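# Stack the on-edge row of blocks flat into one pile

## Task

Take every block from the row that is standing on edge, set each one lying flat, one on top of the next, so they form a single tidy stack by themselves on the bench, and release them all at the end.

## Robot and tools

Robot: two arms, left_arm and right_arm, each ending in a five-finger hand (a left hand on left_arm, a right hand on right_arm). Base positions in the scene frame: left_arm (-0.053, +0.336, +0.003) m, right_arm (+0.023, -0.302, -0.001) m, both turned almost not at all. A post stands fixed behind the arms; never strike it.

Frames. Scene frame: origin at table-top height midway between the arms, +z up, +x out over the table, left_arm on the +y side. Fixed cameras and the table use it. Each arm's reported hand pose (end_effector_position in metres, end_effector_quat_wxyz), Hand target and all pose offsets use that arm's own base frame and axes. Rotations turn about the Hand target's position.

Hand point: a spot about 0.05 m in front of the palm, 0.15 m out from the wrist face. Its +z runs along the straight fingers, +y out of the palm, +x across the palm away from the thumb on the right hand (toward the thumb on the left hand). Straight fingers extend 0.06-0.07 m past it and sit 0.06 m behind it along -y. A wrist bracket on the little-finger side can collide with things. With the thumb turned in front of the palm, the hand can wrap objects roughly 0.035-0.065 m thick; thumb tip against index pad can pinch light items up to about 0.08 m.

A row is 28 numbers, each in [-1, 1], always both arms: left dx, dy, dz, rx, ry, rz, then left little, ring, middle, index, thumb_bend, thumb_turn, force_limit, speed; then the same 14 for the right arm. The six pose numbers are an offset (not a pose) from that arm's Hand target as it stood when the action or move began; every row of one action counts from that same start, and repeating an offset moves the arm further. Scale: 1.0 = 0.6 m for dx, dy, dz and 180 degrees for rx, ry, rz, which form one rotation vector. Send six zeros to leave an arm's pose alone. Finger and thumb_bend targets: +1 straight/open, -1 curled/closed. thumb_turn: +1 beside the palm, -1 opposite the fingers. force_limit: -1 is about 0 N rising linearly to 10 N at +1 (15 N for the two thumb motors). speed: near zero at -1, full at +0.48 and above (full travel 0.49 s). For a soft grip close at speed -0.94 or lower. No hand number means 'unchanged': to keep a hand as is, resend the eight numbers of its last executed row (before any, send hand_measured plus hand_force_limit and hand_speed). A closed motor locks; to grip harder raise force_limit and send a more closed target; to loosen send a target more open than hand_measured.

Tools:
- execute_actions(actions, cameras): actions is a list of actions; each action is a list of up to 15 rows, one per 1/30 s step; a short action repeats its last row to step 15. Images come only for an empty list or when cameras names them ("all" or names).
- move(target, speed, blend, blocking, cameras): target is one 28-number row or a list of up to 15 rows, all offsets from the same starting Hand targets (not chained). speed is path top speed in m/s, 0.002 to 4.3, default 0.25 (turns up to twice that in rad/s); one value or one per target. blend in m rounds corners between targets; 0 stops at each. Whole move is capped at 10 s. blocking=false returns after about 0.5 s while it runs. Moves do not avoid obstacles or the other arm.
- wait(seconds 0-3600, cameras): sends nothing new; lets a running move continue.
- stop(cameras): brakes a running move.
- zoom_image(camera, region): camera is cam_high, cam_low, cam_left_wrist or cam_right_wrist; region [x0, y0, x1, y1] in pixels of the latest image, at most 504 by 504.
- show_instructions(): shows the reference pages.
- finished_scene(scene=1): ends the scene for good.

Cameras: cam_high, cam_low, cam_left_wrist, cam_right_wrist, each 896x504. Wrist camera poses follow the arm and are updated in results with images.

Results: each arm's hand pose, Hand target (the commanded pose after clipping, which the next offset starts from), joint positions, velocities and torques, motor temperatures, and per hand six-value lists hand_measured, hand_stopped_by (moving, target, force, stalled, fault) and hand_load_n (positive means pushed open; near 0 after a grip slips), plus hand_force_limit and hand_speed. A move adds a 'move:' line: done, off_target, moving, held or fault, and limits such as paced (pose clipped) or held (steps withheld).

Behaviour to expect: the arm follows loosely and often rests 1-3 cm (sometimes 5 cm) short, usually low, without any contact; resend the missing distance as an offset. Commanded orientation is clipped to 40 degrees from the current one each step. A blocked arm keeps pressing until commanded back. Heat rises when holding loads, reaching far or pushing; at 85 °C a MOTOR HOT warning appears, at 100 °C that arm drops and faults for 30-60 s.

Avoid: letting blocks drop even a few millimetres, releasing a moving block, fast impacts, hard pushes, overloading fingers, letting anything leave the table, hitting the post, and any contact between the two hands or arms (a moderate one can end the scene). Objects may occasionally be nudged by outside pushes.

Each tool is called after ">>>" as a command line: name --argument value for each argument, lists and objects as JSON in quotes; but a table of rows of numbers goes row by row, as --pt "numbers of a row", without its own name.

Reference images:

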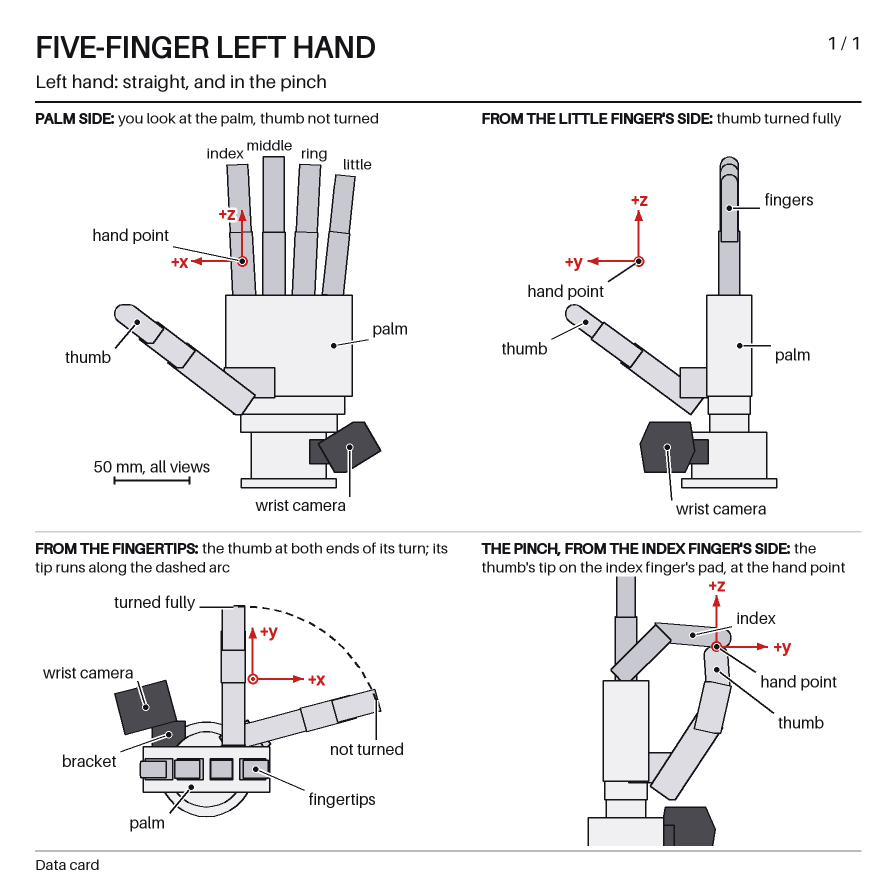

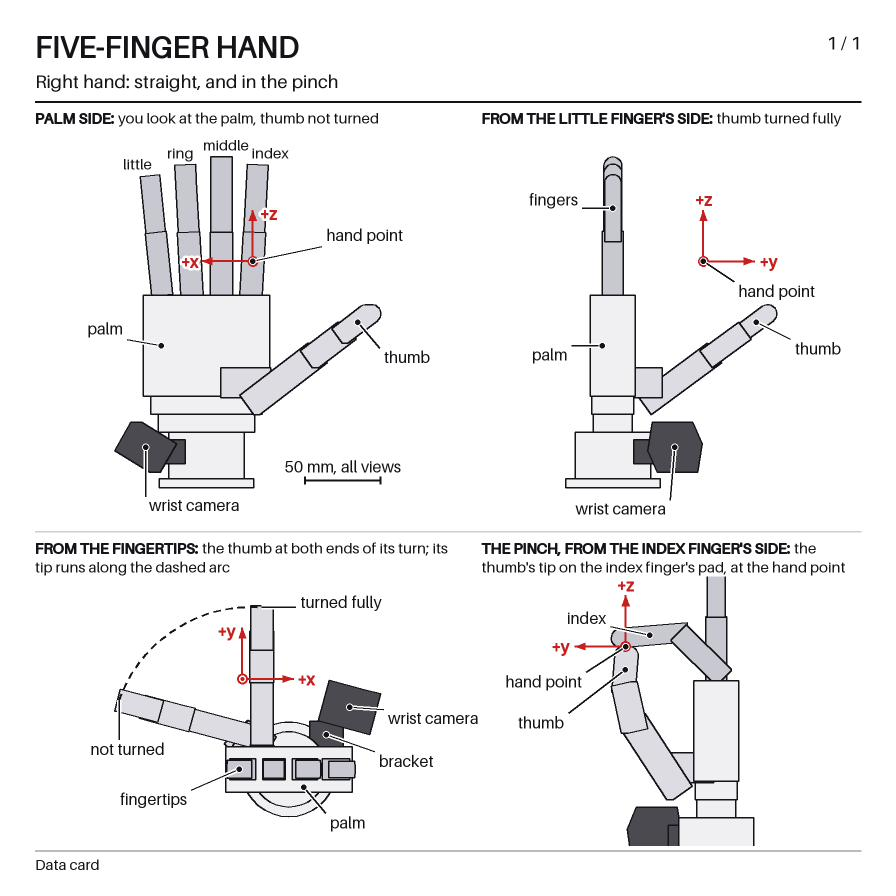

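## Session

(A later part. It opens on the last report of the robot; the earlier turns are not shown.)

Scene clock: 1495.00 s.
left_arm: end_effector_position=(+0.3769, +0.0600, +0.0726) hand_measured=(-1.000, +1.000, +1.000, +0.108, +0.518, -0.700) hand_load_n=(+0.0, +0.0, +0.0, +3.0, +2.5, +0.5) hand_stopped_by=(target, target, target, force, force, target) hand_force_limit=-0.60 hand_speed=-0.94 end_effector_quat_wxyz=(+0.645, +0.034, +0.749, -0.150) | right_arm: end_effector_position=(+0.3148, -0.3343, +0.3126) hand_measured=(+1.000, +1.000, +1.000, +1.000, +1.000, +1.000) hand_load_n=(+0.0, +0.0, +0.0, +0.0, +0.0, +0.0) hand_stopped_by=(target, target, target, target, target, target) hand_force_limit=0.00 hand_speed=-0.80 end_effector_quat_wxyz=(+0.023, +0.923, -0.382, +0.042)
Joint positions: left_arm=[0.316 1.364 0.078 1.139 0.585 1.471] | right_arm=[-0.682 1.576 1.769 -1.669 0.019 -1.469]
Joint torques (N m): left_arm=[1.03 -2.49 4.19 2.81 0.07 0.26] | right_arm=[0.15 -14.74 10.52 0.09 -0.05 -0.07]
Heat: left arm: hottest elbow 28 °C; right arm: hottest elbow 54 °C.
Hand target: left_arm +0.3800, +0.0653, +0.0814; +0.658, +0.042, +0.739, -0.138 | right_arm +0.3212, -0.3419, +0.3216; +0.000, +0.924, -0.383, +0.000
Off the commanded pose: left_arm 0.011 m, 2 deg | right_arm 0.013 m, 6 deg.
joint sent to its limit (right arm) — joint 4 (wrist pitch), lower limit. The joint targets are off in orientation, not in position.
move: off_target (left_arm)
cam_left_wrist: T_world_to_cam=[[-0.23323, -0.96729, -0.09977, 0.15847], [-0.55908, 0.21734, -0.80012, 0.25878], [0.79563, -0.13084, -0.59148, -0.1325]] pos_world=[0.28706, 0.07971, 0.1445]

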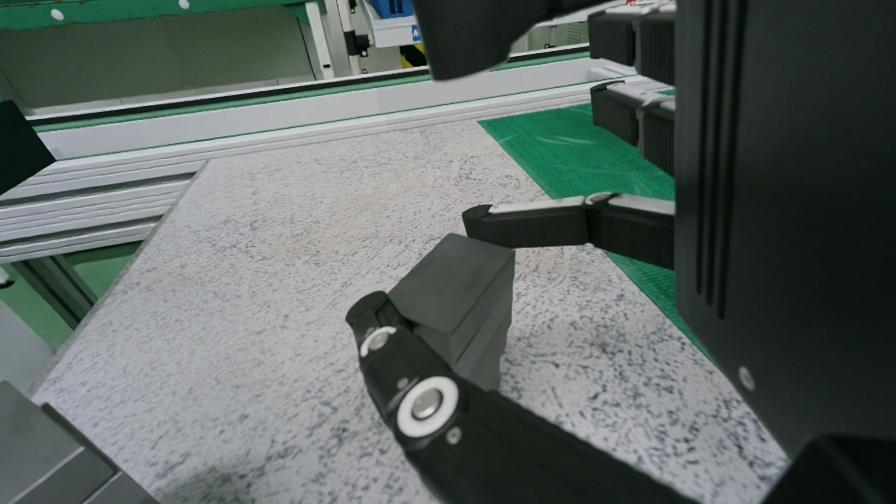

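>>> move --pt "0.001 0.0 -0.003 0 0 0 -1 1 1 0.0 0.4 -0.70 -0.6 -0.94 0 0 0 0 0 0 1 1 1 1 1 1 0 -0.8" --cameras '["cam_left_wrist"]' --speed 0.02

>>> zoom_image --camera "cam_left_wrist" --region '[340, 190, 552, 370]'

Scene clock: 1498.40 s.
left_arm: end_effector_position=(+0.3774, +0.0602, +0.0719) hand_measured=(-1.000, +1.000, +1.000, +0.108, +0.518, -0.700) hand_load_n=(+0.0, -0.5, +0.0, +3.0, +2.5, +0.0) hand_stopped_by=(target, target, target, force, force, target) hand_force_limit=-0.60 hand_speed=-0.94 end_effector_quat_wxyz=(+0.646, +0.035, +0.748, -0.149) | right_arm: end_effector_position=(+0.3148, -0.3343, +0.3126) hand_measured=(+1.000, +1.000, +1.000, +1.000, +1.000, +1.000) hand_load_n=(+0.0, +0.0, +0.0, +0.0, +0.0, +0.0) hand_stopped_by=(target, target, target, target, target, target) hand_force_limit=0.00 hand_speed=-0.80 end_effector_quat_wxyz=(+0.023, +0.923, -0.382, +0.042)
Joint positions: left_arm=[0.316 1.381 0.078 1.159 0.585 1.471] | right_arm=[-0.682 1.576 1.769 -1.669 0.019 -1.469]
Joint torques (N m): left_arm=[1.03 -2.43 4.11 2.71 0.04 0.26] | right_arm=[0.15 -14.68 10.54 0.1 -0.06 -0.07]
Heat: left arm: hottest elbow 28 °C; right arm: hottest elbow 54 °C.
Hand target: left_arm +0.3806, +0.0653, +0.0797; +0.658, +0.042, +0.739, -0.138 | right_arm +0.3212, -0.3419, +0.3216; +0.000, +0.924, -0.383, +0.000
Off the commanded pose: left_arm 0.010 m, 2 deg | right_arm 0.013 m, 6 deg.
joint sent to its limit (right arm) — joint 4 (wrist pitch), lower limit. The joint targets are off in orientation, not in position.
move: done
cam_left_wrist: T_world_to_cam=[[-0.23293, -0.96713, -0.10196, 0.15874], [-0.55635, 0.21851, -0.8017, 0.25746], [0.79763, -0.13002, -0.58896, -0.13432]] pos_world=[0.28735, 0.07981, 0.14348]

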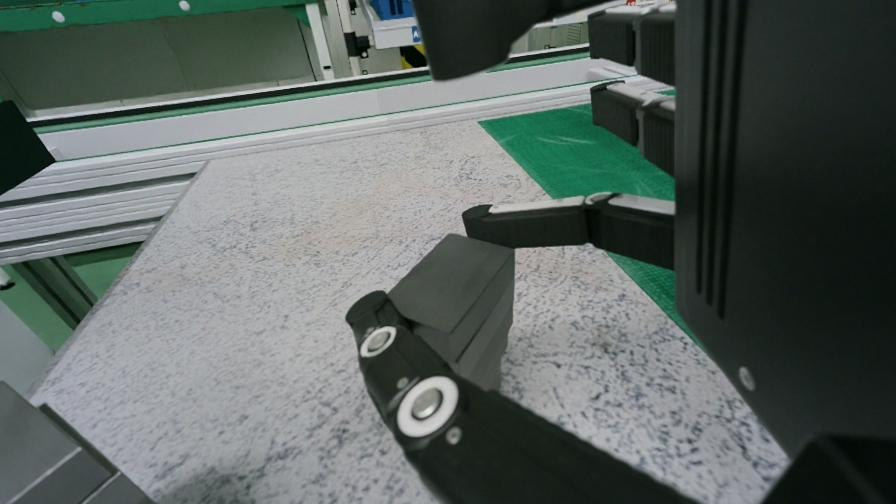

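Scaled by 2.377.

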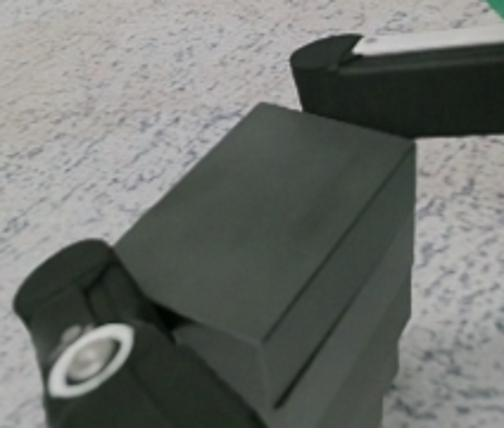

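>>> move --pt "0.0 0.0 0 0 0 0 -1 1 1 0.32 0.63 -0.70 -0.6 -0.95 0 0 0 0 0 0 1 1 1 1 1 1 0 -0.8" --cameras '["cam_left_wrist"]' --speed 0.02

>>> zoom_image --camera "cam_left_wrist" --region '[320, 190, 552, 410]'

Scene clock: 1508.00 s.
left_arm: end_effector_position=(+0.3778, +0.0604, +0.0734) hand_measured=(-1.000, +1.000, +1.000, +0.320, +0.630, -0.700) hand_load_n=(+0.0, +0.0, +0.0, +0.0, +0.0, +0.0) hand_stopped_by=(target, target, target, target, target, target) hand_force_limit=-0.60 hand_speed=-0.95 end_effector_quat_wxyz=(+0.648, +0.036, +0.746, -0.148) | right_arm: end_effector_position=(+0.3148, -0.3343, +0.3126) hand_measured=(+1.000, +1.000, +1.000, +1.000, +1.000, +1.000) hand_load_n=(+0.0, +0.0, +0.0, +0.0, +0.0, +0.0) hand_stopped_by=(target, target, target, target, target, target) hand_force_limit=0.00 hand_speed=-0.80 end_effector_quat_wxyz=(+0.023, +0.923, -0.382, +0.042)
Joint positions: left_arm=[0.316 1.381 0.078 1.165 0.585 1.472] | right_arm=[-0.682 1.576 1.769 -1.669 0.019 -1.469]
Joint torques (N m): left_arm=[1.03 -2.37 4.12 2.52 0.04 0.24] | right_arm=[0.21 -14.86 10.51 0.09 -0.06 -0.07]
Heat: left arm: hottest shoulder 27 °C; right arm: hottest elbow 54 °C.
Hand target: left_arm +0.3806, +0.0653, +0.0798; +0.658, +0.042, +0.739, -0.138 | right_arm +0.3212, -0.3419, +0.3216; +0.000, +0.924, -0.383, +0.000
Off the commanded pose: left_arm 0.009 m, 2 deg | right_arm 0.013 m, 6 deg.
joint sent to its limit (right arm) — joint 4 (wrist pitch), lower limit. The joint targets are off in orientation, not in position.
move: done
cam_left_wrist: T_world_to_cam=[[-0.23249, -0.96678, -0.10625, 0.1593], [-0.55193, 0.22109, -0.80405, 0.25709], [0.80083, -0.12829, -0.58499, -0.13537]] pos_world=[0.28734, 0.0798, 0.14445]

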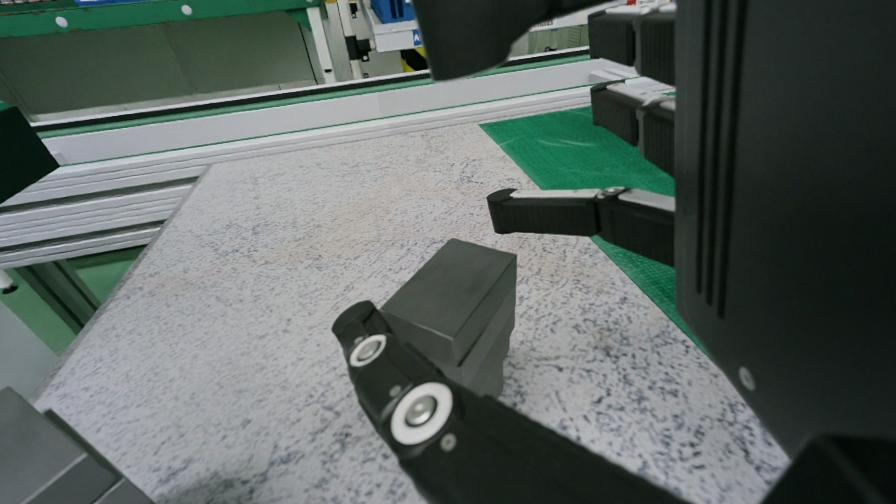

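Scaled by 2.172.

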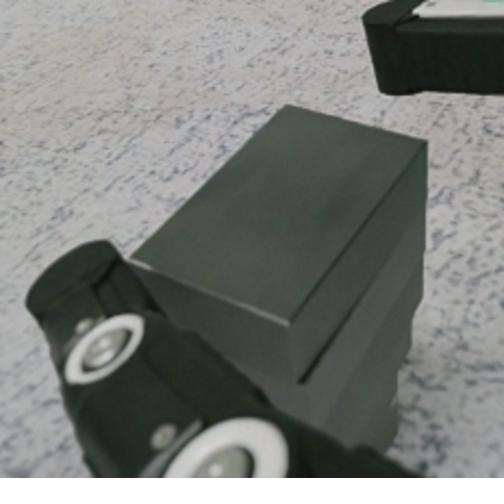

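>>> move --pt "0.0 0.0 0 0 0 0 -1 1 1 0.38 0.67 -0.70 -0.6 -0.9 0 0 0 0 0 0 1 1 1 1 1 1 0 -0.8" --pt "0.005 0.005 0.16 0 0 0 -1 1 1 0.38 0.67 -0.70 -0.6 -0.9 0 0 0 0 0 0 1 1 1 1 1 1 0 -0.8" --cameras '[]' --speed 0.07

>>> move --pt "0.0607 0.02 0.08 -0.1178 0.4716 0.2612 1 1 1 1 1 1 -0.6 0 0 0 0 0 0 0 1 1 1 1 1 1 0 -0.8" --pt "0.0607 0.0361 -0.06 -0.1178 0.4716 0.2612 1 1 1 1 1 1 -0.6 0 0 0 0 0 0 0 1 1 1 1 1 1 0 -0.8" --cameras '["cam_left_wrist","cam_high","cam_low"]' --speed '[0.2,0.1]' --blend '[0.02,0]'

>>> zoom_image --camera "cam_left_wrist" --region '[380, 155, 540, 305]'

Scene clock: 1515.23 s.
left_arm: end_effector_position=(+0.3704, +0.0598, +0.1499) hand_measured=(-1.000, +1.000, +1.000, +0.380, +0.670, -0.700) hand_load_n=(+0.0, +0.0, +0.0, +0.0, +0.0, +0.0) hand_stopped_by=(target, target, target, target, target, target) hand_force_limit=-0.60 hand_speed=-0.90 end_effector_quat_wxyz=(+0.643, +0.033, +0.750, -0.150) | right_arm: end_effector_position=(+0.3148, -0.3343, +0.3126) hand_measured=(+1.000, +1.000, +1.000, +1.000, +1.000, +1.000) hand_load_n=(+0.0, +0.0, +0.0, +0.0, +0.0, +0.5) hand_stopped_by=(target, target, target, target, target, target) hand_force_limit=0.00 hand_speed=-0.80 end_effector_quat_wxyz=(+0.023, +0.923, -0.382, +0.042)
Joint positions: left_arm=[0.326 0.767 0.169 0.444 0.595 1.473] | right_arm=[-0.682 1.576 1.769 -1.669 0.019 -1.469]
Joint torques (N m): left_arm=[1.03 0.38 11.45 1.01 0.07 0.24] | right_arm=[0.09 -14.74 10.5 0.1 -0.06 -0.06]
Heat: left arm: hottest elbow 28 °C; right arm: hottest elbow 54 °C.
Hand target: left_arm +0.3836, +0.0684, +0.1757; +0.658, +0.042, +0.739, -0.138 | right_arm +0.3212, -0.3419, +0.3216; +0.000, +0.924, -0.383, +0.000
Off the commanded pose: left_arm 0.030 m, 3 deg | right_arm 0.013 m, 6 deg.
joint sent to its limit (right arm) — joint 4 (wrist pitch), lower limit. The joint targets are off in orientation, not in position.
move: off_target (left_arm)

Scene clock: 1520.87 s.
left_arm: end_effector_position=(+0.4182, +0.0857, +0.1422) hand_measured=(+1.000, +1.000, +1.000, +1.000, +1.000, +1.000) hand_load_n=(+0.0, +0.0, +0.0, +0.0, +0.0, +0.0) hand_stopped_by=(target, target, target, target, target, target) hand_force_limit=-0.60 hand_speed=0.00 end_effector_quat_wxyz=(-0.003, -0.430, +0.903, +0.003) | right_arm: end_effector_position=(+0.3148, -0.3343, +0.3126) hand_measured=(+1.000, +1.000, +1.000, +1.000, +1.000, +1.000) hand_load_n=(+0.0, +0.0, +0.0, +0.0, +0.0, +0.0) hand_stopped_by=(target, target, target, target, target, target) hand_force_limit=0.00 hand_speed=-0.80 end_effector_quat_wxyz=(+0.023, +0.923, -0.382, +0.042)
Joint positions: left_arm=[0.146 1.654 1.41 -1.334 -0.004 0.828] | right_arm=[-0.682 1.576 1.769 -1.669 0.019 -1.469]
Joint torques (N m): left_arm=[0.91 -11.87 7.39 0.54 -0.02 0.05] | right_arm=[0.15 -14.74 10.52 0.09 -0.06 -0.07]
Heat: left arm: hottest elbow 29 °C; right arm: hottest elbow 54 °C.
Hand target: left_arm +0.4200, +0.0900, +0.1397; +0.001, -0.436, +0.900, +0.000 | right_arm +0.3212, -0.3419, +0.3216; +0.000, +0.924, -0.383, +0.000
Off the commanded pose: left_arm 0.005 m, 1 deg | right_arm 0.013 m, 6 deg.
joint sent to its limit (right arm) — joint 4 (wrist pitch), lower limit. The joint targets are off in orientation, not in position.
move: done
cam_left_wrist: T_world_to_cam=[[0.57334, -0.81746, -0.05525, -0.15656], [-0.69376, -0.52024, 0.49804, 0.26688], [-0.43587, -0.24722, -0.86539, 0.44306]] pos_world=[0.46803, 0.12039, 0.24185]
Images, in order (width x height): cam_high 896x504, cam_low 896x504, cam_left_wrist 896x504.

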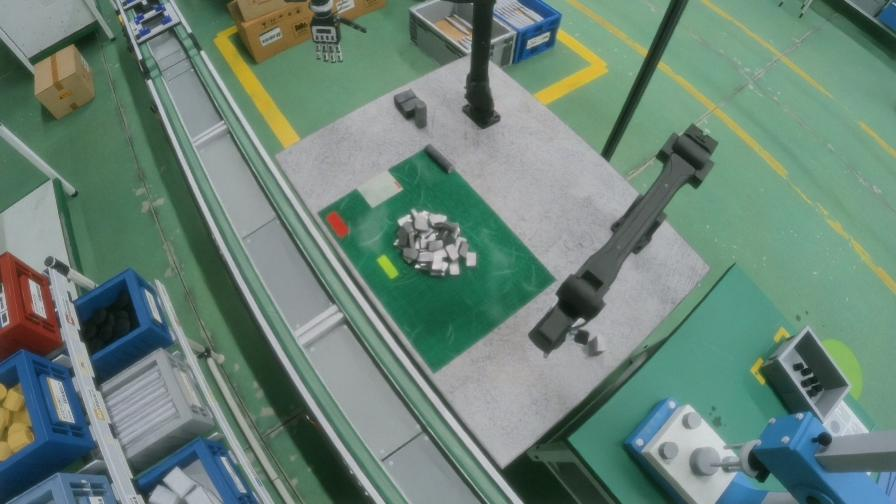

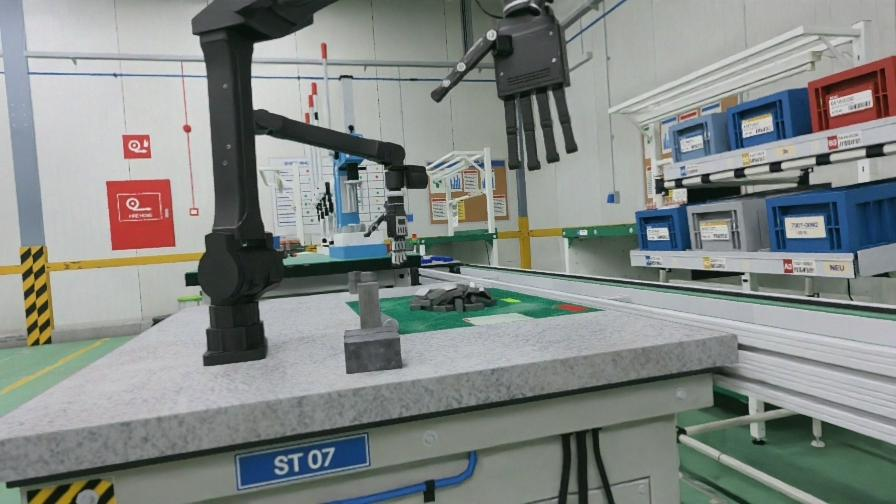

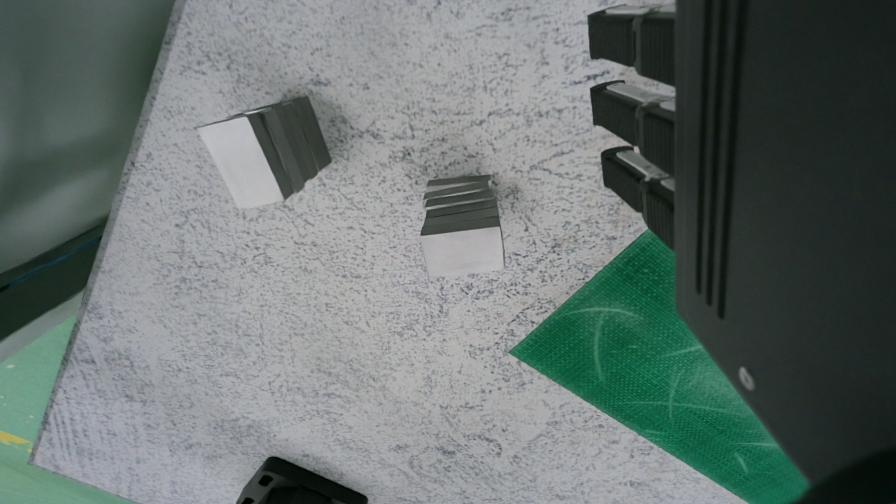

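Scaled by 3.150.

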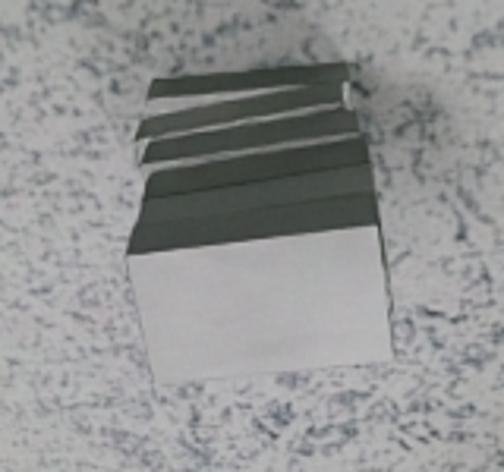

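>>> wait --seconds 1 --cameras '["cam_left_wrist"]'

Scene clock: 1524.47 s.
left_arm: end_effector_position=(+0.4182, +0.0857, +0.1422) hand_measured=(+1.000, +1.000, +1.000, +1.000, +1.000, +1.000) hand_load_n=(+0.0, +0.0, +0.0, +0.0, +0.0, +0.0) hand_stopped_by=(target, target, target, target, target, target) hand_force_limit=-0.60 hand_speed=0.00 end_effector_quat_wxyz=(-0.003, -0.430, +0.903, +0.003) | right_arm: end_effector_position=(+0.3148, -0.3343, +0.3126) hand_measured=(+1.000, +1.000, +1.000, +1.000, +1.000, +1.000) hand_load_n=(+0.0, +0.0, +0.0, +0.0, +0.0, +0.0) hand_stopped_by=(target, target, target, target, target, target) hand_force_limit=0.00 hand_speed=-0.80 end_effector_quat_wxyz=(+0.023, +0.923, -0.382, +0.042)
Joint positions: left_arm=[0.146 1.654 1.41 -1.334 -0.004 0.828] | right_arm=[-0.682 1.576 1.769 -1.669 0.019 -1.469]
Joint torques (N m): left_arm=[1.03 -11.87 7.38 0.55 -0.02 0.06] | right_arm=[0.09 -14.74 10.5 0.1 -0.06 -0.06]
Heat: left arm: hottest elbow 29 °C; right arm: hottest elbow 54 °C.
Hand target: left_arm +0.4200, +0.0900, +0.1397; +0.001, -0.436, +0.900, +0.000 | right_arm +0.3212, -0.3419, +0.3216; +0.000, +0.924, -0.383, +0.000
Off the commanded pose: left_arm 0.005 m, 1 deg | right_arm 0.013 m, 6 deg.
wait: 1.00 s; at rest from the start
cam_left_wrist: T_world_to_cam=[[0.57334, -0.81746, -0.05525, -0.15656], [-0.69376, -0.52024, 0.49804, 0.26688], [-0.43587, -0.24722, -0.86539, 0.44306]] pos_world=[0.46803, 0.12039, 0.24185]

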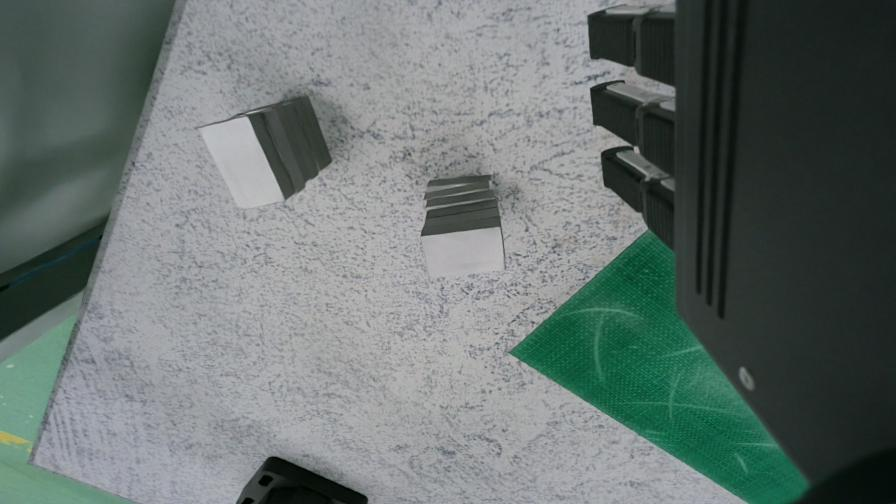

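>>> finished_scene

The scene is finished: the task was done.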